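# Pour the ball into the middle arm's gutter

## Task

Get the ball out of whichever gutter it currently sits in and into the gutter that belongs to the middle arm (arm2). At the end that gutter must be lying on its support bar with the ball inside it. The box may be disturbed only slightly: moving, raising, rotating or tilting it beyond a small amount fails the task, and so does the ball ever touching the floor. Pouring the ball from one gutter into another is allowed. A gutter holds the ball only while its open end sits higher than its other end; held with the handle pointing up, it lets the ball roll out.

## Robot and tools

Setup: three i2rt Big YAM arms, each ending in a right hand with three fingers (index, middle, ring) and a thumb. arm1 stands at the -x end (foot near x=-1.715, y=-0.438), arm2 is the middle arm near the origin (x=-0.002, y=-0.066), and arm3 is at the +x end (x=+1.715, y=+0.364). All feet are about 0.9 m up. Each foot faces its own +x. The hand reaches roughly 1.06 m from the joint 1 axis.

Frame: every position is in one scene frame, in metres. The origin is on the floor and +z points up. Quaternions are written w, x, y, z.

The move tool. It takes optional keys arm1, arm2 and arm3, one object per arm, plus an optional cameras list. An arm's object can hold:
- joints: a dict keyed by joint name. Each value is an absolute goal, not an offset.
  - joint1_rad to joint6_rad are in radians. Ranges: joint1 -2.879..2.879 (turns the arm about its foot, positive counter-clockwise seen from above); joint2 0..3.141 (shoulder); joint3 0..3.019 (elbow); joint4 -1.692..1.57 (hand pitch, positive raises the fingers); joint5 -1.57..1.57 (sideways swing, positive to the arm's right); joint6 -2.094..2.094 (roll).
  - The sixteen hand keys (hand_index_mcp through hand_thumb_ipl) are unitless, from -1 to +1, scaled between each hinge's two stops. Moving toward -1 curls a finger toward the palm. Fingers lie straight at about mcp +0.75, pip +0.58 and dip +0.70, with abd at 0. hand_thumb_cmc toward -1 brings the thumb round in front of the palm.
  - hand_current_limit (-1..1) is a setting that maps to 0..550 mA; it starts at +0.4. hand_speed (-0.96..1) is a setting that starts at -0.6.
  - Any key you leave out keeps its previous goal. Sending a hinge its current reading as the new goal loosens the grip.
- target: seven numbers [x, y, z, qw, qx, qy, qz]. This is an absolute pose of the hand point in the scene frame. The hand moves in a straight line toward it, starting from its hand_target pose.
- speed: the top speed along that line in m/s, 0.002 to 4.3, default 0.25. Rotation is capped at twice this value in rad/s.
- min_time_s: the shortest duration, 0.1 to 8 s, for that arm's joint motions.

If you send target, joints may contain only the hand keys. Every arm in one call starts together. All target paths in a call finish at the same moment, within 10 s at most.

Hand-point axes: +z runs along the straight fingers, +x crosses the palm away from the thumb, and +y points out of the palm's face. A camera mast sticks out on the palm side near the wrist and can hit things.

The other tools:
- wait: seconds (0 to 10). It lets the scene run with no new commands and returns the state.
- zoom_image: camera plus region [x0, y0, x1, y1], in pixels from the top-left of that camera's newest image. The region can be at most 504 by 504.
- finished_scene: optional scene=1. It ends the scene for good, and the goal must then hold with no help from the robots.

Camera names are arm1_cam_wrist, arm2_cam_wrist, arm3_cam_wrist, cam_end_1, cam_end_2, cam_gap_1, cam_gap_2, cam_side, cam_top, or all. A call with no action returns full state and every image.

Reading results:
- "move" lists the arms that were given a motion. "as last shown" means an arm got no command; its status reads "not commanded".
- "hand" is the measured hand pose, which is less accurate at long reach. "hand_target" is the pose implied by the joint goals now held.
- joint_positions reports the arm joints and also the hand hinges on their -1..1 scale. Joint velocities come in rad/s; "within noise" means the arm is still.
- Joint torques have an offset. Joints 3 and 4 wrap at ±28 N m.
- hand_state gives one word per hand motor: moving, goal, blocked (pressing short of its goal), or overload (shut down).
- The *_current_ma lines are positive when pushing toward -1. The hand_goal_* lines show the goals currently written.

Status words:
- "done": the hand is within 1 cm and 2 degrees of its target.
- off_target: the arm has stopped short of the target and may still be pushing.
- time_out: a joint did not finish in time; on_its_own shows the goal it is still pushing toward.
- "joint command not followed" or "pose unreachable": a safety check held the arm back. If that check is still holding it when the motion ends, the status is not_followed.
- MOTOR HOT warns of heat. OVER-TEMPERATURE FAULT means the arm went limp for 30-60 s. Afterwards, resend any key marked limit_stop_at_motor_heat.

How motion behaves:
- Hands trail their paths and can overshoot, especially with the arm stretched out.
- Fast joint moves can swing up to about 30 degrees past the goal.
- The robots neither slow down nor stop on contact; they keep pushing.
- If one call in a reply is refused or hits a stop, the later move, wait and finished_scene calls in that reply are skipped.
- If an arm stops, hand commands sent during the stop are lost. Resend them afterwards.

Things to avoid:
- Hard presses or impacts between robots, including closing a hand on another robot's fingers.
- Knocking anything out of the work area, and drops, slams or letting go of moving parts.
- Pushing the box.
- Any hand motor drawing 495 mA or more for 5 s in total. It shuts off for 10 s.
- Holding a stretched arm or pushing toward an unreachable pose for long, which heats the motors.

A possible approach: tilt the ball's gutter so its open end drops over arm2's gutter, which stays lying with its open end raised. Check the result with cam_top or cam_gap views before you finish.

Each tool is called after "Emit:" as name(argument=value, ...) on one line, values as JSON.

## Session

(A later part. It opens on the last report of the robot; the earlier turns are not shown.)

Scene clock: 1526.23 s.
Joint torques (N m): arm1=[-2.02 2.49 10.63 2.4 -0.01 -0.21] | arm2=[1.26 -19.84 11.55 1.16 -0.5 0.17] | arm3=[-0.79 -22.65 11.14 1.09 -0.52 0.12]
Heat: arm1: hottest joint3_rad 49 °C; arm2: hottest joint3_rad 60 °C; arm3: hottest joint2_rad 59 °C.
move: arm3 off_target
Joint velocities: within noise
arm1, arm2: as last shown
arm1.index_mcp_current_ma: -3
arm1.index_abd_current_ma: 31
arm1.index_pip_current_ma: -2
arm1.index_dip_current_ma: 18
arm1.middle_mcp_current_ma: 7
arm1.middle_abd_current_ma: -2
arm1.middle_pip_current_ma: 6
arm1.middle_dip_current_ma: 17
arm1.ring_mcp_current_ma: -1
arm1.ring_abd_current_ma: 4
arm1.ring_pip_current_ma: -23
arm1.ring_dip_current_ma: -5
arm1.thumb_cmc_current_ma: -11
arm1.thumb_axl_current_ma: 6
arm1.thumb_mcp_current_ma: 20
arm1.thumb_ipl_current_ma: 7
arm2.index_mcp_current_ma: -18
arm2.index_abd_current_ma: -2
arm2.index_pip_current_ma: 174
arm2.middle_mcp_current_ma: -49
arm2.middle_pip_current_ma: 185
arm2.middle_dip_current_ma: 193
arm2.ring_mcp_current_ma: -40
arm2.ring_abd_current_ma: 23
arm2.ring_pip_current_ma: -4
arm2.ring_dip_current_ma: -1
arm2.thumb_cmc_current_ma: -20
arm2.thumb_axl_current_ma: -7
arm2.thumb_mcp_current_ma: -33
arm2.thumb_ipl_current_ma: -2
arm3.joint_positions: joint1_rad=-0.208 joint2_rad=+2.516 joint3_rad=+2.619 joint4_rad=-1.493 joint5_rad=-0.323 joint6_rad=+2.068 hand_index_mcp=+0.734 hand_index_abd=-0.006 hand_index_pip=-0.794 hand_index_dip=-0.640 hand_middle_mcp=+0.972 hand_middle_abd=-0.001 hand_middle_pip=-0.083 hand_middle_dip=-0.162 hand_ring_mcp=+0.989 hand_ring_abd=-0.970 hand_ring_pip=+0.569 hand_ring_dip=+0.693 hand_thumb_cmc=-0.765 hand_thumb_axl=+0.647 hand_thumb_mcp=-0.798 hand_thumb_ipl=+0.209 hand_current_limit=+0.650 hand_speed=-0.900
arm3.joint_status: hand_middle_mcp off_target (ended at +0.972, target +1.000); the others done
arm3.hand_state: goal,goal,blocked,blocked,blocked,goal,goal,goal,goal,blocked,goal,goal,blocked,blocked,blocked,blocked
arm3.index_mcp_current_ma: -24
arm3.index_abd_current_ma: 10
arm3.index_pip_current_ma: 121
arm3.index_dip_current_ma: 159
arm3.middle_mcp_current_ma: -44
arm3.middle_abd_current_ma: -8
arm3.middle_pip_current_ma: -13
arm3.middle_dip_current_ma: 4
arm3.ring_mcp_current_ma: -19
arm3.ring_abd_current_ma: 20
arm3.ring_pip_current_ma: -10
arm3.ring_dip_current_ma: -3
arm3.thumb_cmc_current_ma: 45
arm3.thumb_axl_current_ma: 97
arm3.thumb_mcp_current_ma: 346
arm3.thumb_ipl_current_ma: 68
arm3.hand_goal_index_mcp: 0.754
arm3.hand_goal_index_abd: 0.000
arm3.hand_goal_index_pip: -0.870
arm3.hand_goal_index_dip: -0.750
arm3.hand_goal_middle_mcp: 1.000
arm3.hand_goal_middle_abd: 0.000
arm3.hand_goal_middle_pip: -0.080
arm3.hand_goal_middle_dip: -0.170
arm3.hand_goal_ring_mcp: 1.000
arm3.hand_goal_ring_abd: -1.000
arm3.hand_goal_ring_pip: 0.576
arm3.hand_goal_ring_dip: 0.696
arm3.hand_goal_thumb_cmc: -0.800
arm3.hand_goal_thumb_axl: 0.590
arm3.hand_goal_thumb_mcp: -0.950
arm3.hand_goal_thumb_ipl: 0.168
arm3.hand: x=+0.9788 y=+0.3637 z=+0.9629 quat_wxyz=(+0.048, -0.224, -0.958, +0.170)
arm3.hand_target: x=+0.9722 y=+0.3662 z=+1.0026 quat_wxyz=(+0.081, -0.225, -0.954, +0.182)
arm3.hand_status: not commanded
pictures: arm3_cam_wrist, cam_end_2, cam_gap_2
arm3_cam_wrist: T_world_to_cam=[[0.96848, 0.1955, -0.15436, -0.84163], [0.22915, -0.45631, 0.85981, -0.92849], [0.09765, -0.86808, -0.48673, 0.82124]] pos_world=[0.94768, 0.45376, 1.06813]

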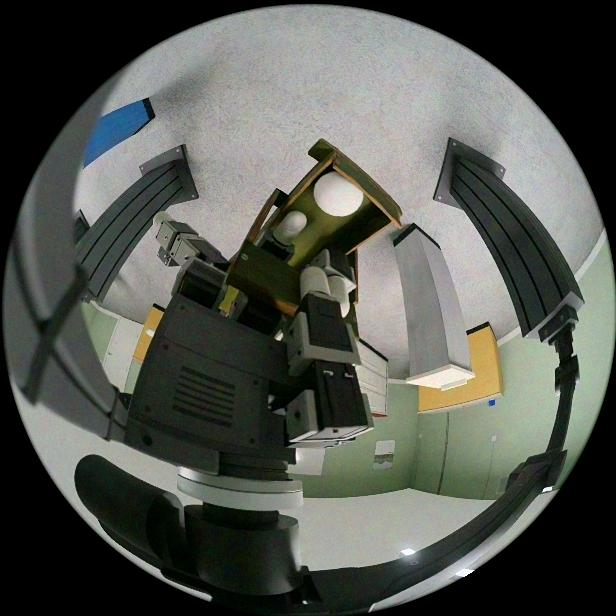

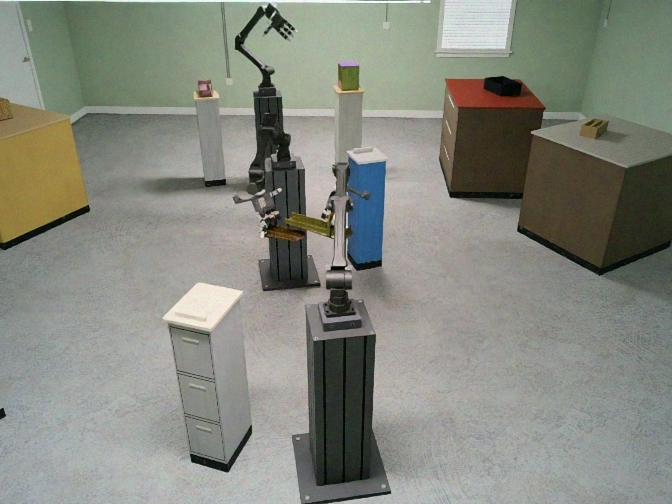

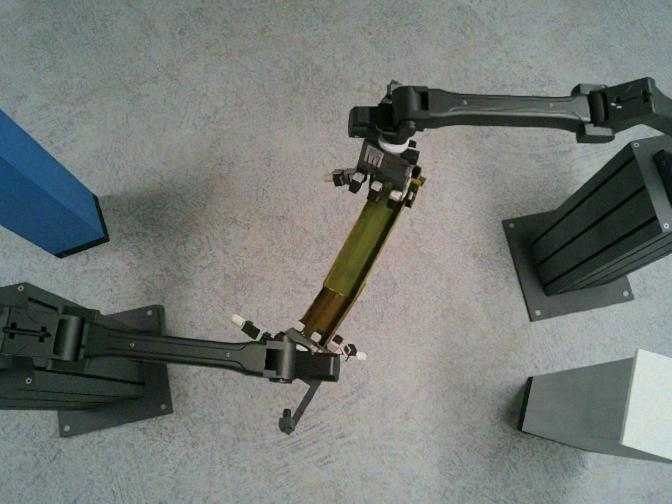

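Emit:
move(arm3={"joints": {"hand_middle_pip": 1.0, "hand_middle_dip": -0.5}}, cameras=[])

Emit:
move(arm3={"joints": {"hand_middle_abd": -0.75, "hand_middle_dip": 0.7}}, cameras=["arm3_cam_wrist","cam_gap_2","cam_end_2"])

Emit:
zoom_image(camera="arm3_cam_wrist", region=[250, 130, 430, 310])

Emit:
zoom_image(camera="cam_end_2", region=[260, 190, 380, 260])

Emit:
zoom_image(camera="cam_gap_2", region=[290, 150, 440, 300])

Scene clock: 1538.37 s.
Joint torques (N m): arm1=[-2.43 2.2 10.73 2.19 -0.03 -0.15] | arm2=[1.08 -19.84 11.49 1.07 -0.49 0.18] | arm3=[0.03 -22.83 11.21 0.94 -0.51 0.14]
Heat: arm1: hottest joint3_rad 49 °C; arm2: hottest joint3_rad 60 °C; arm3: hottest joint2_rad 60 °C.
move: arm3 off_target
Joint velocities: within noise
arm1, arm2: as last shown
arm1.index_mcp_current_ma: -4
arm1.index_abd_current_ma: -9
arm1.index_pip_current_ma: -10
arm1.index_dip_current_ma: 16
arm1.middle_mcp_current_ma: -8
arm1.middle_abd_current_ma: 5
arm1.middle_pip_current_ma: -17
arm1.middle_dip_current_ma: 10
arm1.ring_mcp_current_ma: 11
arm1.ring_abd_current_ma: -4
arm1.ring_pip_current_ma: -12
arm1.ring_dip_current_ma: 13
arm1.thumb_cmc_current_ma: -8
arm1.thumb_axl_current_ma: 4
arm1.thumb_mcp_current_ma: -7
arm1.thumb_ipl_current_ma: 8
arm2.index_mcp_current_ma: -22
arm2.index_abd_current_ma: -4
arm2.index_pip_current_ma: 178
arm2.index_dip_current_ma: 162
arm2.middle_mcp_current_ma: -32
arm2.middle_abd_current_ma: 7
arm2.middle_pip_current_ma: 187
arm2.middle_dip_current_ma: 187
arm2.ring_mcp_current_ma: -49
arm2.ring_pip_current_ma: -5
arm2.ring_dip_current_ma: -3
arm2.thumb_cmc_current_ma: -16
arm2.thumb_axl_current_ma: -2
arm2.thumb_mcp_current_ma: -21
arm2.thumb_ipl_current_ma: 9
arm3.joint_positions: joint1_rad=-0.208 joint2_rad=+2.516 joint3_rad=+2.619 joint4_rad=-1.493 joint5_rad=-0.323 joint6_rad=+2.068 hand_index_mcp=+0.734 hand_index_abd=-0.007 hand_index_pip=-0.794 hand_index_dip=-0.641 hand_middle_mcp=+0.972 hand_middle_abd=-0.001 hand_middle_pip=+0.975 hand_middle_dip=-0.492 hand_ring_mcp=+0.989 hand_ring_abd=-0.970 hand_ring_pip=+0.569 hand_ring_dip=+0.693 hand_thumb_cmc=-0.765 hand_thumb_axl=+0.647 hand_thumb_mcp=-0.798 hand_thumb_ipl=+0.209 hand_current_limit=+0.650 hand_speed=-0.900
arm3.joint_status: hand_middle_pip off_target (ended at +0.975, target +1.000); the others done
arm3.hand_state: goal,goal,blocked,blocked,blocked,goal,blocked,goal,goal,blocked,goal,goal,blocked,blocked,blocked,blocked
arm3.index_mcp_current_ma: -18
arm3.index_abd_current_ma: 4
arm3.index_pip_current_ma: 115
arm3.index_dip_current_ma: 163
arm3.middle_mcp_current_ma: -43
arm3.middle_abd_current_ma: -6
arm3.middle_pip_current_ma: -36
arm3.middle_dip_current_ma: 9
arm3.ring_mcp_current_ma: -19
arm3.ring_abd_current_ma: 11
arm3.ring_pip_current_ma: -15
arm3.ring_dip_current_ma: -11
arm3.thumb_cmc_current_ma: 47
arm3.thumb_axl_current_ma: 101
arm3.thumb_mcp_current_ma: 336
arm3.thumb_ipl_current_ma: 69
arm3.hand_goal_index_mcp: 0.754
arm3.hand_goal_index_abd: 0.000
arm3.hand_goal_index_pip: -0.870
arm3.hand_goal_index_dip: -0.750
arm3.hand_goal_middle_mcp: 1.000
arm3.hand_goal_middle_abd: 0.000
arm3.hand_goal_middle_pip: 1.000
arm3.hand_goal_middle_dip: -0.500
arm3.hand_goal_ring_mcp: 1.000
arm3.hand_goal_ring_abd: -1.000
arm3.hand_goal_ring_pip: 0.576
arm3.hand_goal_ring_dip: 0.696
arm3.hand_goal_thumb_cmc: -0.800
arm3.hand_goal_thumb_axl: 0.590
arm3.hand_goal_thumb_mcp: -0.950
arm3.hand_goal_thumb_ipl: 0.168
arm3.hand: x=+0.9788 y=+0.3637 z=+0.9629 quat_wxyz=(+0.048, -0.224, -0.958, +0.170)
arm3.hand_target: x=+0.9722 y=+0.3662 z=+1.0026 quat_wxyz=(+0.081, -0.225, -0.954, +0.182)
arm3.hand_status: not commanded

Scene clock: 1542.23 s.
Joint torques (N m): arm1=[-1.79 2.32 10.63 2.11 -0.02 -0.2] | arm2=[1.2 -19.78 11.56 1.01 -0.47 0.18] | arm3=[-0.21 -22.65 11.07 0.99 -0.48 0.13]
Heat: arm1: hottest joint3_rad 49 °C; arm2: hottest joint3_rad 60 °C; arm3: hottest joint2_rad 60 °C.
move: arm3 off_target
Joint velocities: within noise
arm1, arm2: as last shown
arm1.index_mcp_current_ma: -8
arm1.index_abd_current_ma: -27
arm1.index_pip_current_ma: -19
arm1.index_dip_current_ma: 24
arm1.middle_mcp_current_ma: 0
arm1.middle_abd_current_ma: 11
arm1.middle_pip_current_ma: 15
arm1.middle_dip_current_ma: 0
arm1.ring_mcp_current_ma: 4
arm1.ring_abd_current_ma: -3
arm1.ring_pip_current_ma: -8
arm1.ring_dip_current_ma: 5
arm1.thumb_cmc_current_ma: 10
arm1.thumb_axl_current_ma: 9
arm1.thumb_mcp_current_ma: 20
arm1.thumb_ipl_current_ma: 2
arm2.index_mcp_current_ma: -14
arm2.index_abd_current_ma: -2
arm2.index_pip_current_ma: 174
arm2.index_dip_current_ma: 164
arm2.middle_mcp_current_ma: -46
arm2.middle_abd_current_ma: 5
arm2.middle_pip_current_ma: 185
arm2.middle_dip_current_ma: 188
arm2.ring_mcp_current_ma: -48
arm2.ring_pip_current_ma: -3
arm2.ring_dip_current_ma: -10
arm2.thumb_cmc_current_ma: -12
arm2.thumb_axl_current_ma: -5
arm2.thumb_mcp_current_ma: -33
arm2.thumb_ipl_current_ma: 5
arm3.joint_positions: joint1_rad=-0.208 joint2_rad=+2.516 joint3_rad=+2.619 joint4_rad=-1.493 joint5_rad=-0.323 joint6_rad=+2.068 hand_index_mcp=+0.818 hand_index_abd=-0.050 hand_index_pip=-0.771 hand_index_dip=-0.674 hand_middle_mcp=+0.849 hand_middle_abd=-0.149 hand_middle_pip=+0.951 hand_middle_dip=+0.594 hand_ring_mcp=+0.989 hand_ring_abd=-0.970 hand_ring_pip=+0.569 hand_ring_dip=+0.693 hand_thumb_cmc=-0.771 hand_thumb_axl=+0.615 hand_thumb_mcp=-0.805 hand_thumb_ipl=+0.208 hand_current_limit=+0.650 hand_speed=-0.900
arm3.joint_status: hand_middle_abd off_target (ended at -0.149, target -0.750); hand_middle_dip off_target (ended at +0.594, target +0.700)
arm3.hand_state: blocked,blocked,blocked,blocked,blocked,blocked,blocked,blocked,goal,blocked,goal,goal,blocked,blocked,blocked,blocked
arm3.index_mcp_current_ma: 94
arm3.index_abd_current_ma: -37
arm3.index_pip_current_ma: 157
arm3.index_dip_current_ma: 105
arm3.middle_mcp_current_ma: -269
arm3.middle_abd_current_ma: 442
arm3.middle_pip_current_ma: -67
arm3.middle_dip_current_ma: -166
arm3.ring_mcp_current_ma: -15
arm3.ring_abd_current_ma: 16
arm3.ring_pip_current_ma: -11
arm3.ring_dip_current_ma: -1
arm3.thumb_cmc_current_ma: 45
arm3.thumb_axl_current_ma: 41
arm3.thumb_mcp_current_ma: 322
arm3.thumb_ipl_current_ma: 70
arm3.hand_goal_index_mcp: 0.754
arm3.hand_goal_index_abd: 0.000
arm3.hand_goal_index_pip: -0.870
arm3.hand_goal_index_dip: -0.750
arm3.hand_goal_middle_mcp: 1.000
arm3.hand_goal_middle_abd: -0.750
arm3.hand_goal_middle_pip: 1.000
arm3.hand_goal_middle_dip: 0.700
arm3.hand_goal_ring_mcp: 1.000
arm3.hand_goal_ring_abd: -1.000
arm3.hand_goal_ring_pip: 0.576
arm3.hand_goal_ring_dip: 0.696
arm3.hand_goal_thumb_cmc: -0.800
arm3.hand_goal_thumb_axl: 0.590
arm3.hand_goal_thumb_mcp: -0.950
arm3.hand_goal_thumb_ipl: 0.168
arm3.on_its_own: hand_index_dip moved -0.034 toward your old target -0.750; hand_thumb_axl moved -0.032 toward your old target +0.590
arm3.hand: x=+0.9788 y=+0.3637 z=+0.9629 quat_wxyz=(+0.048, -0.224, -0.958, +0.170)
arm3.hand_target: x=+0.9721 y=+0.3662 z=+1.0026 quat_wxyz=(+0.081, -0.224, -0.954, +0.182)
arm3.hand_status: not commanded
pictures: arm3_cam_wrist, cam_end_2, cam_gap_2
arm3_cam_wrist: T_world_to_cam=[[0.96848, 0.1955, -0.15436, -0.84163], [0.22915, -0.45631, 0.85981, -0.92849], [0.09765, -0.86808, -0.48673, 0.82124]] pos_world=[0.94768, 0.45376, 1.06813]

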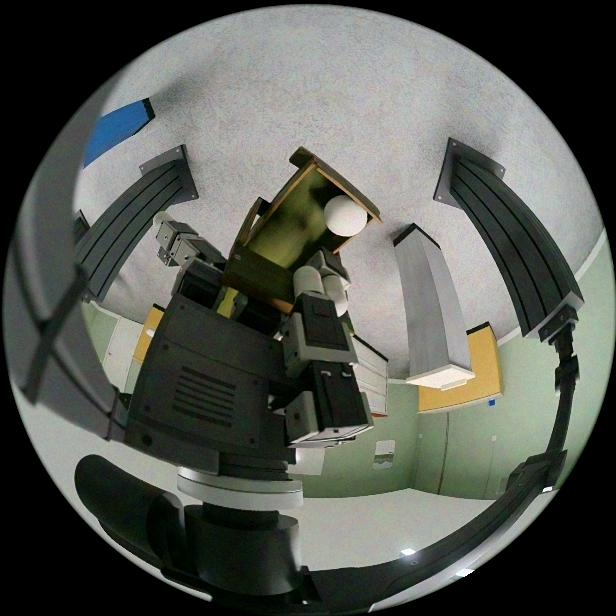

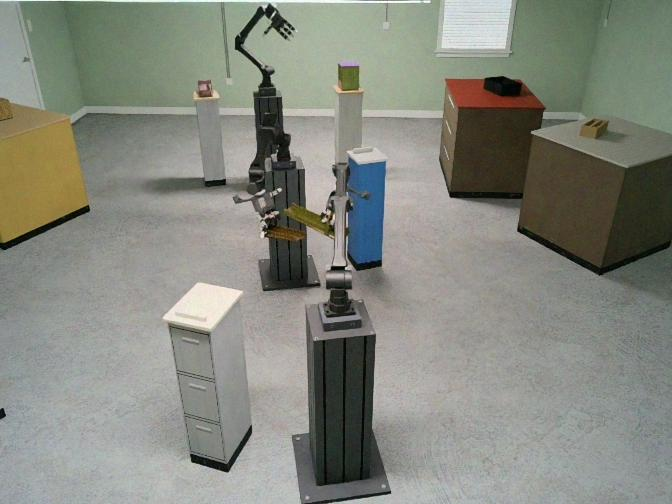

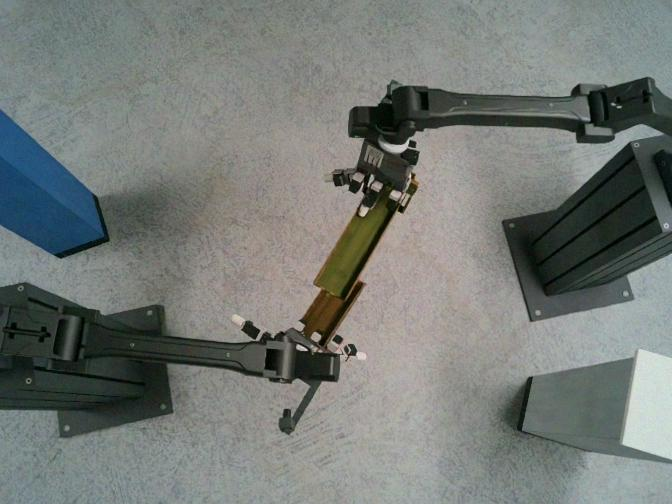

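Scaled by 2.800 from the camera's image (finer frame: 880x880).

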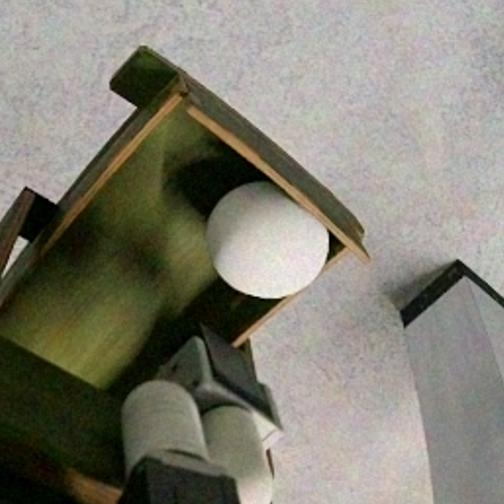

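Scaled by 4.200 from the camera's image (finer frame: 960x720).

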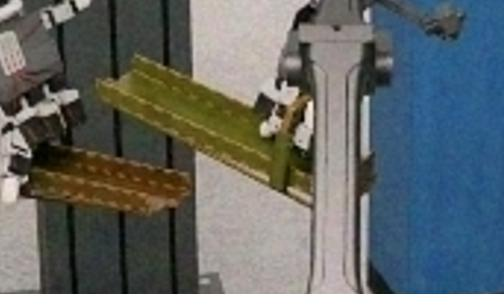

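Scaled by 3.360 from the camera's image (finer frame: 960x720).

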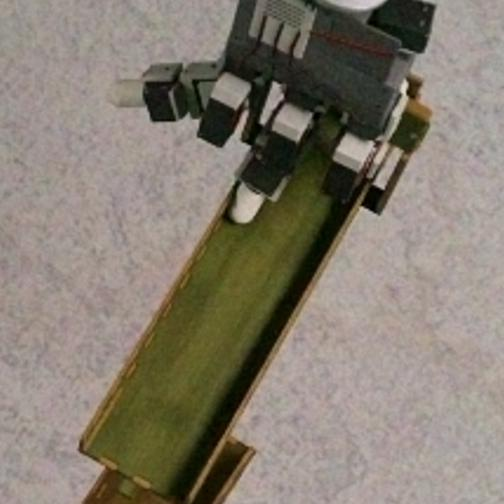

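Emit:
move(arm3={"joints": {"hand_middle_abd": -0.05, "hand_middle_dip": 1.0}}, cameras=["arm3_cam_wrist","cam_gap_2","cam_end_2"])

Emit:
zoom_image(camera="arm3_cam_wrist", region=[250, 130, 430, 310])

Emit:
zoom_image(camera="cam_end_2", region=[260, 190, 380, 260])

Emit:
zoom_image(camera="cam_gap_2", region=[290, 150, 440, 300])

Scene clock: 1551.60 s.
Joint torques (N m): arm1=[-1.79 3.02 10.61 2.29 -0.01 -0.14] | arm2=[1.38 -19.96 11.6 1.01 -0.45 0.2] | arm3=[-0.56 -22.83 11.15 1.01 -0.48 0.12]
Heat: arm1: hottest joint3_rad 49 °C; arm2: hottest joint3_rad 60 °C; arm3: hottest joint2_rad 61 °C.
move: arm3 done
Joint velocities: within noise
arm1, arm2: as last shown
arm1.index_mcp_current_ma: -1
arm1.index_abd_current_ma: 0
arm1.index_pip_current_ma: -6
arm1.index_dip_current_ma: -5
arm1.middle_mcp_current_ma: 6
arm1.middle_pip_current_ma: 14
arm1.middle_dip_current_ma: 22
arm1.ring_mcp_current_ma: -23
arm1.ring_abd_current_ma: -19
arm1.ring_pip_current_ma: 1
arm1.ring_dip_current_ma: 11
arm1.thumb_cmc_current_ma: -17
arm1.thumb_axl_current_ma: 20
arm1.thumb_mcp_current_ma: -2
arm1.thumb_ipl_current_ma: 9
arm2.index_mcp_current_ma: -4
arm2.index_abd_current_ma: -1
arm2.index_pip_current_ma: 176
arm2.index_dip_current_ma: 145
arm2.middle_mcp_current_ma: -26
arm2.middle_abd_current_ma: 4
arm2.middle_pip_current_ma: 186
arm2.middle_dip_current_ma: 194
arm2.ring_mcp_current_ma: -40
arm2.ring_abd_current_ma: 18
arm2.ring_pip_current_ma: -8
arm2.ring_dip_current_ma: -3
arm2.thumb_cmc_current_ma: -11
arm2.thumb_axl_current_ma: 1
arm2.thumb_mcp_current_ma: -28
arm2.thumb_ipl_current_ma: 1
arm3.joint_positions: joint1_rad=-0.209 joint2_rad=+2.515 joint3_rad=+2.619 joint4_rad=-1.492 joint5_rad=-0.323 joint6_rad=+2.068 hand_index_mcp=+0.752 hand_index_abd=+0.006 hand_index_pip=-0.771 hand_index_dip=-0.673 hand_middle_mcp=+0.958 hand_middle_abd=-0.062 hand_middle_pip=+0.965 hand_middle_dip=+0.991 hand_ring_mcp=+0.988 hand_ring_abd=-0.970 hand_ring_pip=+0.569 hand_ring_dip=+0.693 hand_thumb_cmc=-0.771 hand_thumb_axl=+0.607 hand_thumb_mcp=-0.805 hand_thumb_ipl=+0.219 hand_current_limit=+0.650 hand_speed=-0.900
arm3.joint_status: all done
arm3.hand_state: goal,goal,blocked,blocked,blocked,goal,blocked,goal,goal,blocked,goal,goal,blocked,goal,blocked,blocked
arm3.index_mcp_current_ma: -2
arm3.index_abd_current_ma: 5
arm3.index_pip_current_ma: 155
arm3.index_dip_current_ma: 112
arm3.middle_mcp_current_ma: -64
arm3.middle_abd_current_ma: -10
arm3.middle_pip_current_ma: -53
arm3.middle_dip_current_ma: -10
arm3.ring_mcp_current_ma: -17
arm3.ring_abd_current_ma: 11
arm3.ring_pip_current_ma: -11
arm3.ring_dip_current_ma: -8
arm3.thumb_cmc_current_ma: 39
arm3.thumb_axl_current_ma: 29
arm3.thumb_mcp_current_ma: 324
arm3.thumb_ipl_current_ma: 95
arm3.hand_goal_index_mcp: 0.754
arm3.hand_goal_index_abd: 0.000
arm3.hand_goal_index_pip: -0.870
arm3.hand_goal_index_dip: -0.750
arm3.hand_goal_middle_mcp: 1.000
arm3.hand_goal_middle_abd: -0.050
arm3.hand_goal_middle_pip: 1.000
arm3.hand_goal_middle_dip: 1.000
arm3.hand_goal_ring_mcp: 1.000
arm3.hand_goal_ring_abd: -1.000
arm3.hand_goal_ring_pip: 0.576
arm3.hand_goal_ring_dip: 0.696
arm3.hand_goal_thumb_cmc: -0.800
arm3.hand_goal_thumb_axl: 0.590
arm3.hand_goal_thumb_mcp: -0.950
arm3.hand_goal_thumb_ipl: 0.168
arm3.on_its_own: hand_middle_mcp moved +0.108 toward your old target +1.000
arm3.hand: x=+0.9787 y=+0.3638 z=+0.9632 quat_wxyz=(+0.048, -0.224, -0.958, +0.171)
arm3.hand_target: x=+0.9721 y=+0.3664 z=+1.0026 quat_wxyz=(+0.081, -0.225, -0.954, +0.182)
arm3.hand_status: not commanded
pictures: arm3_cam_wrist, cam_end_2, cam_gap_2
arm3_cam_wrist: T_world_to_cam=[[0.96849, 0.19485, -0.15515, -0.84061], [0.22947, -0.4558, 0.86, -0.92933], [0.09685, -0.8685, -0.48614, 0.82183]] pos_world=[0.94778, 0.45396, 1.06833]

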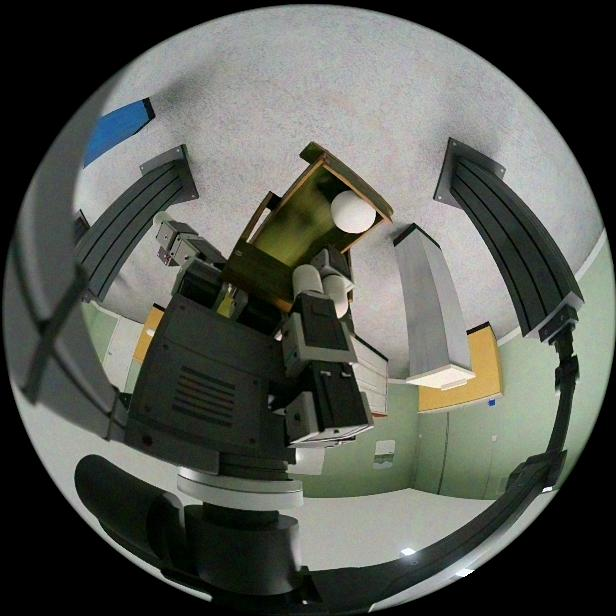

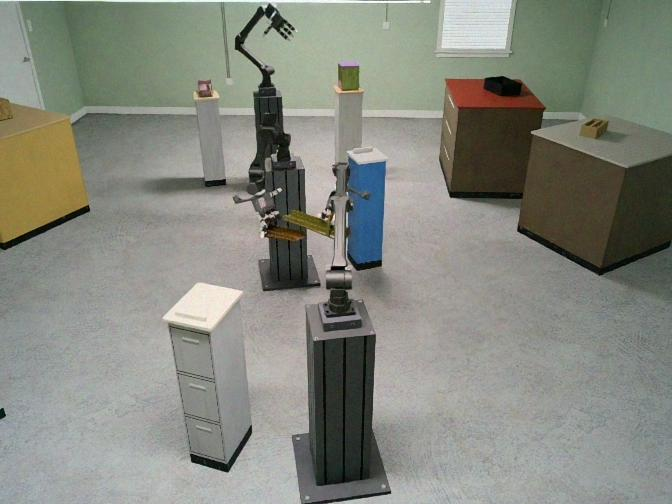

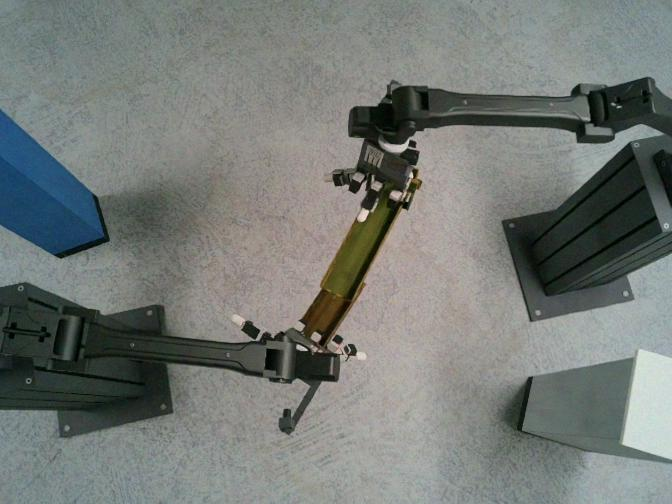

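Scaled by 2.800 from the camera's image (finer frame: 880x880).

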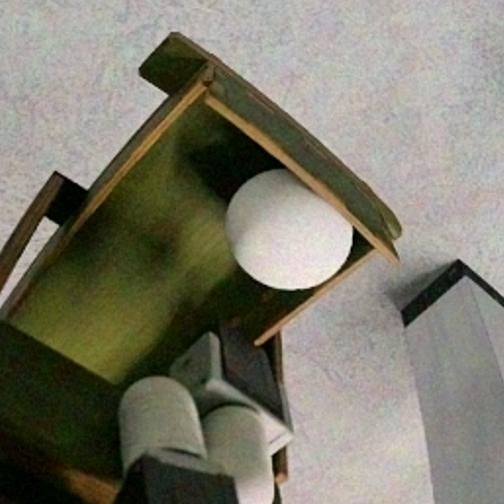

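Scaled by 4.200 from the camera's image (finer frame: 960x720).

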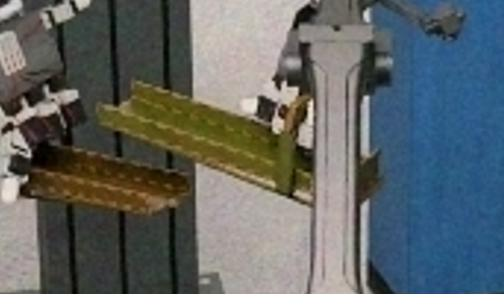

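Scaled by 3.360 from the camera's image (finer frame: 960x720).

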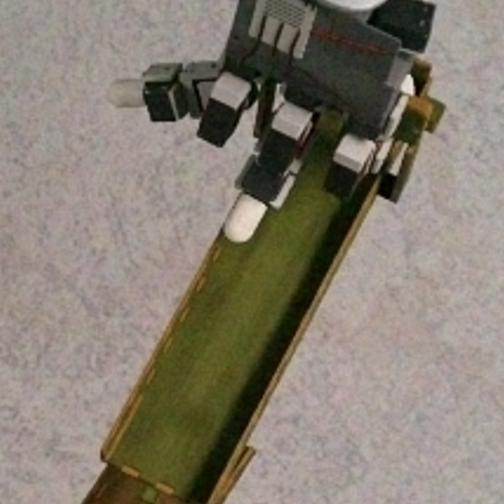

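Emit:
move(arm3={"joints": {"hand_middle_abd": -0.7}}, cameras=["arm3_cam_wrist","cam_gap_2","cam_end_2"])

Emit:
zoom_image(camera="arm3_cam_wrist", region=[250, 130, 430, 310])

Emit:
zoom_image(camera="cam_end_2", region=[260, 190, 380, 260])

Emit:
zoom_image(camera="cam_gap_2", region=[290, 150, 440, 300])

Scene clock: 1557.00 s.
Joint torques (N m): arm1=[-1.85 2.37 10.51 2.29 0 -0.13] | arm2=[1.14 -20.19 11.51 1.01 -0.46 0.19] | arm3=[-0.21 -22.83 11.04 1.01 -0.5 0.12]
Heat: arm1: hottest joint3_rad 49 °C; arm2: hottest joint3_rad 60 °C; arm3: hottest joint2_rad 62 °C.
move: arm3 off_target
Joint velocities: within noise
arm1, arm2: as last shown
arm1.index_mcp_current_ma: -2
arm1.index_pip_current_ma: -1
arm1.index_dip_current_ma: 4
arm1.middle_abd_current_ma: 23
arm1.middle_pip_current_ma: 28
arm1.middle_dip_current_ma: 4
arm1.ring_mcp_current_ma: -3
arm1.ring_abd_current_ma: 2
arm1.ring_pip_current_ma: 0
arm1.ring_dip_current_ma: -4
arm1.thumb_cmc_current_ma: -11
arm1.thumb_axl_current_ma: -10
arm1.thumb_mcp_current_ma: -3
arm1.thumb_ipl_current_ma: -6
arm2.index_abd_current_ma: -5
arm2.index_pip_current_ma: 179
arm2.index_dip_current_ma: 161
arm2.middle_mcp_current_ma: -25
arm2.middle_pip_current_ma: 187
arm2.middle_dip_current_ma: 195
arm2.ring_mcp_current_ma: -49
arm2.ring_abd_current_ma: 19
arm2.ring_pip_current_ma: -10
arm2.ring_dip_current_ma: -9
arm2.thumb_cmc_current_ma: -17
arm2.thumb_axl_current_ma: -9
arm2.thumb_mcp_current_ma: -35
arm2.thumb_ipl_current_ma: -2
arm3.joint_positions: joint1_rad=-0.209 joint2_rad=+2.515 joint3_rad=+2.619 joint4_rad=-1.492 joint5_rad=-0.323 joint6_rad=+2.068 hand_index_mcp=+0.752 hand_index_abd=+0.006 hand_index_pip=-0.771 hand_index_dip=-0.673 hand_middle_mcp=+0.958 hand_middle_abd=-0.554 hand_middle_pip=+0.954 hand_middle_dip=+0.991 hand_ring_mcp=+0.989 hand_ring_abd=-0.970 hand_ring_pip=+0.569 hand_ring_dip=+0.693 hand_thumb_cmc=-0.771 hand_thumb_axl=+0.607 hand_thumb_mcp=-0.805 hand_thumb_ipl=+0.219 hand_current_limit=+0.650 hand_speed=-0.900
arm3.joint_status: hand_middle_abd off_target (ended at -0.554, target -0.700)
arm3.hand_state: goal,goal,blocked,blocked,blocked,blocked,blocked,goal,goal,blocked,goal,goal,blocked,goal,blocked,blocked
arm3.index_mcp_current_ma: -3
arm3.index_abd_current_ma: 12
arm3.index_pip_current_ma: 154
arm3.index_dip_current_ma: 101
arm3.middle_mcp_current_ma: -60
arm3.middle_abd_current_ma: 141
arm3.middle_pip_current_ma: -63
arm3.middle_dip_current_ma: -10
arm3.ring_mcp_current_ma: -16
arm3.ring_abd_current_ma: 16
arm3.ring_pip_current_ma: -13
arm3.ring_dip_current_ma: -7
arm3.thumb_cmc_current_ma: 39
arm3.thumb_axl_current_ma: 28
arm3.thumb_mcp_current_ma: 327
arm3.thumb_ipl_current_ma: 97
arm3.hand_goal_index_mcp: 0.754
arm3.hand_goal_index_abd: 0.000
arm3.hand_goal_index_pip: -0.870
arm3.hand_goal_index_dip: -0.750
arm3.hand_goal_middle_mcp: 1.000
arm3.hand_goal_middle_abd: -0.700
arm3.hand_goal_middle_pip: 1.000
arm3.hand_goal_middle_dip: 1.000
arm3.hand_goal_ring_mcp: 1.000
arm3.hand_goal_ring_abd: -1.000
arm3.hand_goal_ring_pip: 0.576
arm3.hand_goal_ring_dip: 0.696
arm3.hand_goal_thumb_cmc: -0.800
arm3.hand_goal_thumb_axl: 0.590
arm3.hand_goal_thumb_mcp: -0.950
arm3.hand_goal_thumb_ipl: 0.168
arm3.hand: x=+0.9787 y=+0.3638 z=+0.9632 quat_wxyz=(+0.048, -0.224, -0.958, +0.171)
arm3.hand_target: x=+0.9721 y=+0.3664 z=+1.0026 quat_wxyz=(+0.081, -0.225, -0.954, +0.182)
arm3.hand_status: not commanded
pictures: arm3_cam_wrist, cam_end_2, cam_gap_2
arm3_cam_wrist: T_world_to_cam=[[0.96849, 0.19485, -0.15515, -0.84061], [0.22947, -0.4558, 0.86, -0.92933], [0.09685, -0.8685, -0.48614, 0.82183]] pos_world=[0.94778, 0.45396, 1.06833]

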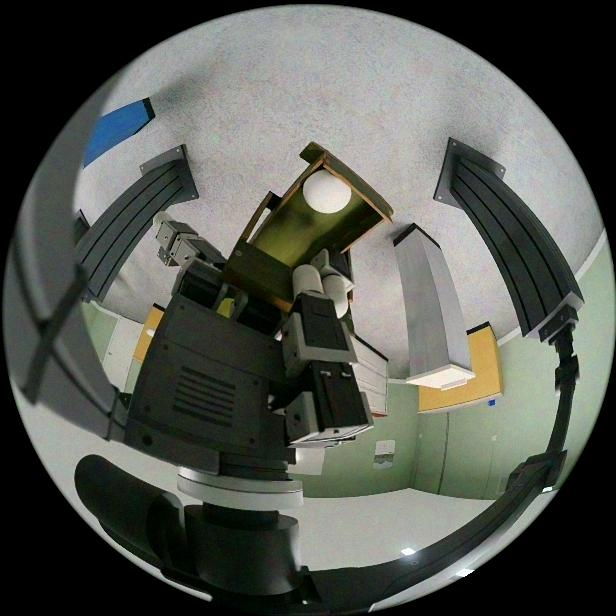

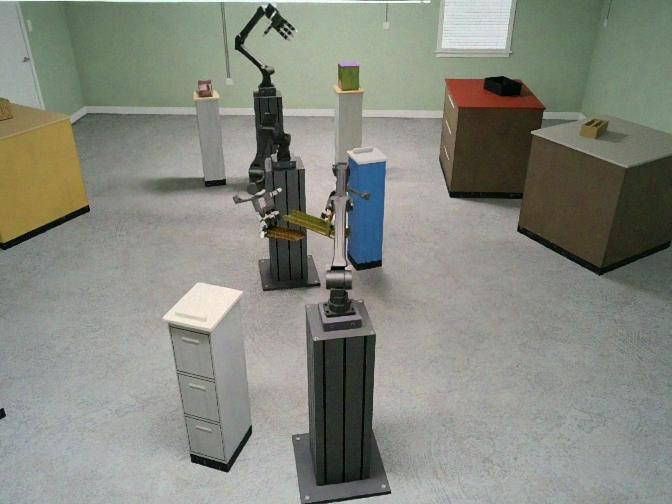

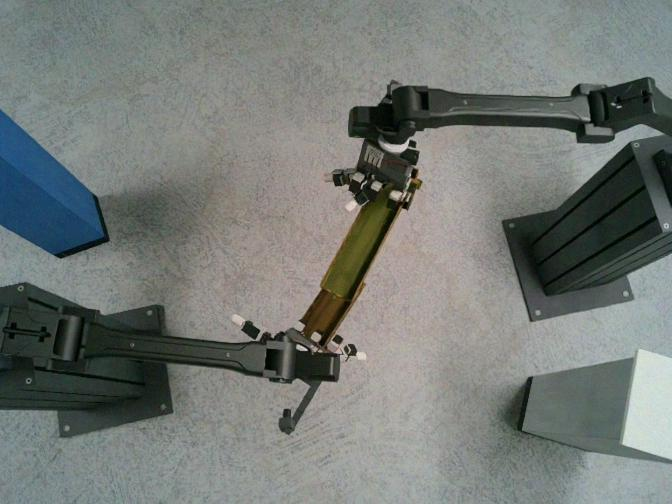

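Scaled by 2.800 from the camera's image (finer frame: 880x880).

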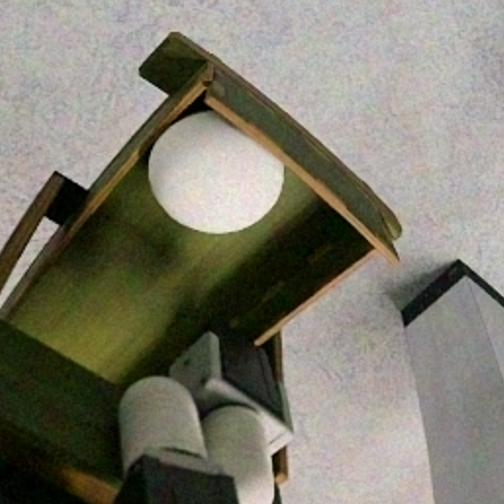

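Scaled by 4.200 from the camera's image (finer frame: 960x720).

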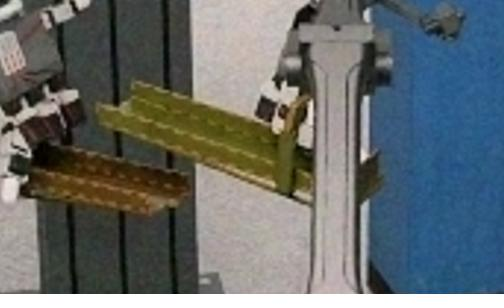

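Scaled by 3.360 from the camera's image (finer frame: 960x720).

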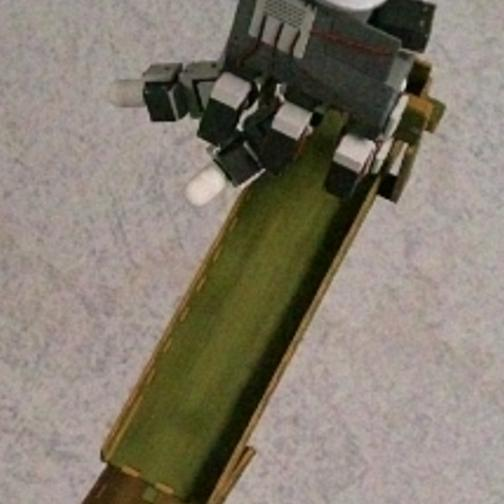

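Emit:
zoom_image(camera="cam_gap_2", region=[280, 230, 400, 350])

Emit:
zoom_image(camera="cam_end_2", region=[260, 190, 340, 250])

Scaled by 4.200 from the camera's image (finer frame: 960x720).

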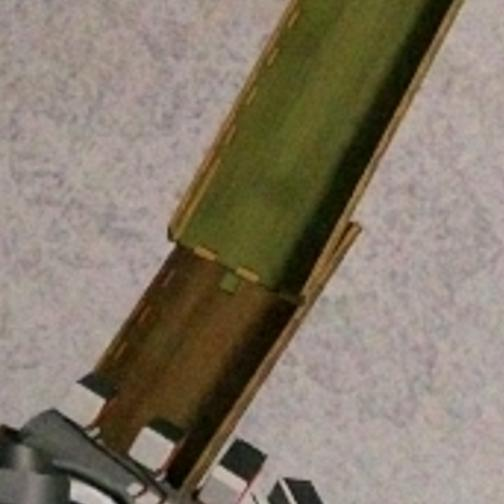

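Scaled by 6.300 from the camera's image (finer frame: 960x720).

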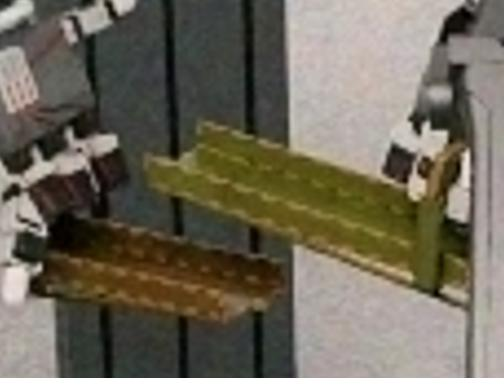

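Emit:
move(arm3={"target": [0.967, 0.355, 1.0, -0.0692, 0.2448, 0.9613, -0.1056], "speed": 0.03}, cameras=["arm3_cam_wrist","cam_end_2","cam_gap_2"])

Emit:
zoom_image(camera="arm3_cam_wrist", region=[250, 130, 430, 310])

Emit:
zoom_image(camera="cam_end_2", region=[260, 190, 340, 250])

Emit:
zoom_image(camera="cam_gap_2", region=[280, 230, 400, 350])

Scene clock: 1587.73 s.
Joint torques (N m): arm1=[-1.26 2.84 10.59 2.35 -0.01 -0.17] | arm2=[1.26 -20.13 11.58 1.07 -0.67 0.17] | arm3=[0.56 -19.84 16.21 0.23 -0.1 0.12]
Heat: arm1: hottest joint3_rad 49 °C; arm2: hottest joint3_rad 61 °C; arm3: hottest joint2_rad 64 °C.
move: arm3 off_target
Joint velocities: within noise
arm1, arm2: as last shown
arm1.index_mcp_current_ma: 1
arm1.index_abd_current_ma: -11
arm1.index_pip_current_ma: -15
arm1.index_dip_current_ma: 17
arm1.middle_mcp_current_ma: -7
arm1.middle_abd_current_ma: 1
arm1.middle_pip_current_ma: -11
arm1.middle_dip_current_ma: 7
arm1.ring_mcp_current_ma: -7
arm1.ring_abd_current_ma: -9
arm1.ring_pip_current_ma: -25
arm1.ring_dip_current_ma: -11
arm1.thumb_cmc_current_ma: -26
arm1.thumb_axl_current_ma: 10
arm1.thumb_mcp_current_ma: 13
arm1.thumb_ipl_current_ma: 18
arm2.joint_positions: joint1_rad=-1.865 joint2_rad=+2.482 joint3_rad=+2.186 joint4_rad=-1.087 joint5_rad=-0.404 joint6_rad=+2.070 hand_index_mcp=+0.733 hand_index_abd=-0.008 hand_index_pip=-0.703 hand_index_dip=-0.713 hand_middle_mcp=+0.726 hand_middle_abd=+0.013 hand_middle_pip=-0.702 hand_middle_dip=-0.693 hand_ring_mcp=+0.976 hand_ring_abd=-0.778 hand_ring_pip=+0.568 hand_ring_dip=+0.688 hand_thumb_cmc=+0.707 hand_thumb_axl=+0.679 hand_thumb_mcp=+0.209 hand_thumb_ipl=+0.171 hand_current_limit=+0.600 hand_speed=-0.600
arm2.hand_state: blocked,goal,blocked,blocked,blocked,goal,blocked,blocked,blocked,blocked,goal,goal,goal,goal,goal,goal
arm2.index_mcp_current_ma: -24
arm2.index_abd_current_ma: 6
arm2.index_pip_current_ma: 185
arm2.index_dip_current_ma: 148
arm2.middle_mcp_current_ma: -51
arm2.middle_abd_current_ma: 10
arm2.middle_pip_current_ma: 195
arm2.middle_dip_current_ma: 198
arm2.ring_mcp_current_ma: -43
arm2.ring_abd_current_ma: 21
arm2.ring_pip_current_ma: -6
arm2.ring_dip_current_ma: -7
arm2.thumb_cmc_current_ma: -23
arm2.thumb_axl_current_ma: -6
arm2.thumb_ipl_current_ma: 17
arm2.hand: x=+0.7148 y=-0.1031 z=+0.8285 quat_wxyz=(-0.215, +0.942, -0.252, +0.051)
arm3.joint_positions: joint1_rad=-0.173 joint2_rad=+2.637 joint3_rad=+2.859 joint4_rad=-1.649 joint5_rad=-0.189 joint6_rad=+2.068 hand_index_mcp=+0.751 hand_index_abd=+0.010 hand_index_pip=-0.771 hand_index_dip=-0.673 hand_middle_mcp=+0.958 hand_middle_abd=-0.554 hand_middle_pip=+0.954 hand_middle_dip=+0.991 hand_ring_mcp=+0.989 hand_ring_abd=-0.970 hand_ring_pip=+0.569 hand_ring_dip=+0.693 hand_thumb_cmc=-0.771 hand_thumb_axl=+0.607 hand_thumb_mcp=-0.805 hand_thumb_ipl=+0.220 hand_current_limit=+0.650 hand_speed=-0.900
arm3.joint_status: not commanded
arm3.hand_state: goal,goal,blocked,blocked,blocked,blocked,blocked,goal,goal,blocked,goal,goal,blocked,goal,blocked,blocked
arm3.index_mcp_current_ma: 2
arm3.index_abd_current_ma: 13
arm3.index_pip_current_ma: 155
arm3.index_dip_current_ma: 107
arm3.middle_mcp_current_ma: -61
arm3.middle_abd_current_ma: 141
arm3.middle_pip_current_ma: -73
arm3.middle_dip_current_ma: -10
arm3.ring_mcp_current_ma: -13
arm3.ring_abd_current_ma: 13
arm3.ring_pip_current_ma: -17
arm3.ring_dip_current_ma: -3
arm3.thumb_cmc_current_ma: 48
arm3.thumb_axl_current_ma: 29
arm3.thumb_mcp_current_ma: 320
arm3.thumb_ipl_current_ma: 102
arm3.hand_goal_index_mcp: 0.754
arm3.hand_goal_index_abd: 0.000
arm3.hand_goal_index_pip: -0.870
arm3.hand_goal_index_dip: -0.750
arm3.hand_goal_middle_mcp: 1.000
arm3.hand_goal_middle_abd: -0.700
arm3.hand_goal_middle_pip: 1.000
arm3.hand_goal_middle_dip: 1.000
arm3.hand_goal_ring_mcp: 1.000
arm3.hand_goal_ring_abd: -1.000
arm3.hand_goal_ring_pip: 0.576
arm3.hand_goal_ring_dip: 0.696
arm3.hand_goal_thumb_cmc: -0.800
arm3.hand_goal_thumb_axl: 0.590
arm3.hand_goal_thumb_mcp: -0.950
arm3.hand_goal_thumb_ipl: 0.168
arm3.hand: x=+0.9782 y=+0.3624 z=+0.9677 quat_wxyz=(+0.045, -0.217, -0.970, +0.103)
arm3.hand_target: x=+0.9691 y=+0.3555 z=+0.9997 quat_wxyz=(+0.078, -0.214, -0.967, +0.113)
arm3.hand_status: off_target (0.035 m and 4.3 deg from the pose sent, 0.040 m and 8.2 deg at the start; a joint's target at an end of its range on 122 of 122 steps)
arm3_cam_wrist: T_world_to_cam=[[0.97003, 0.22429, -0.09343, -0.91095], [0.20739, -0.56401, 0.7993, -0.8142], [0.12657, -0.79472, -0.59363, 0.87112]] pos_world=[0.94225, 0.43739, 1.0828]

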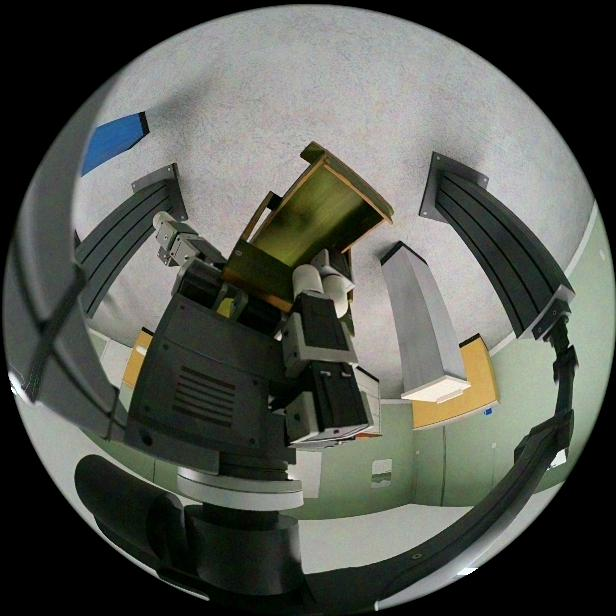

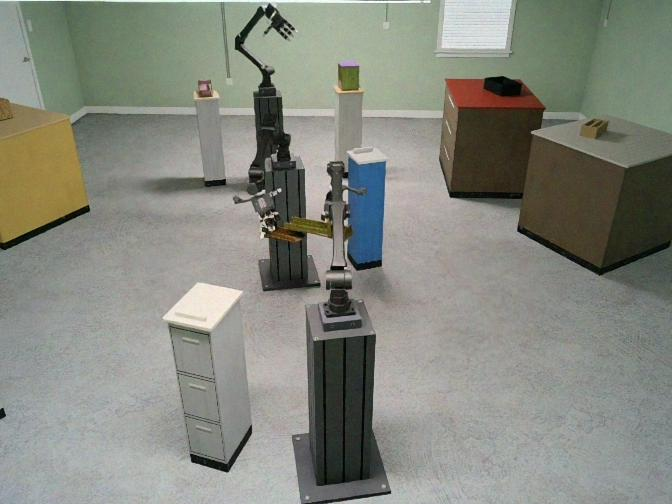

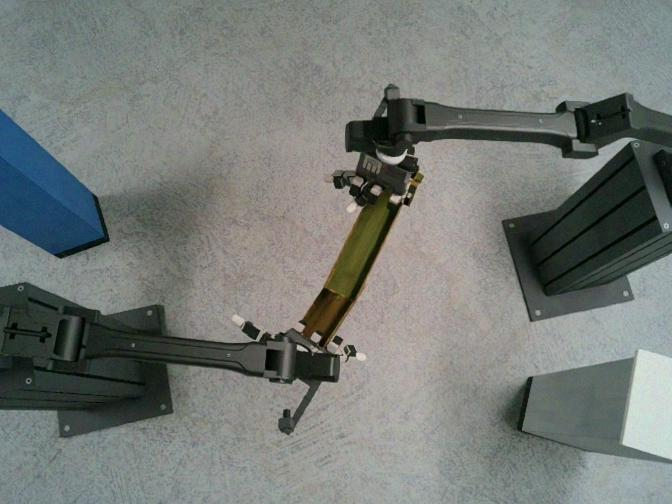

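Scaled by 2.800 from the camera's image (finer frame: 880x880).

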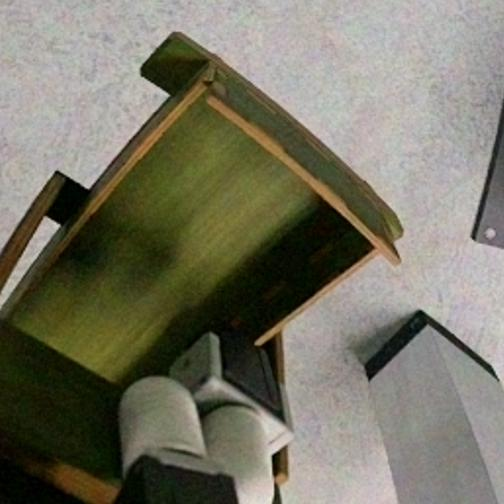

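Scaled by 6.300 from the camera's image (finer frame: 960x720).

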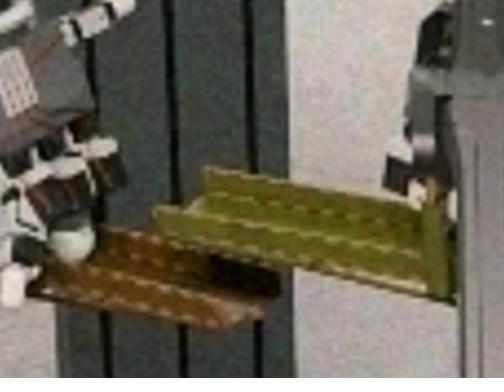

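Scaled by 4.200 from the camera's image (finer frame: 960x720).

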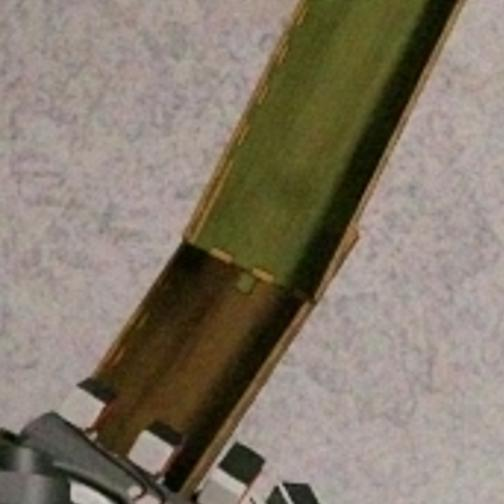

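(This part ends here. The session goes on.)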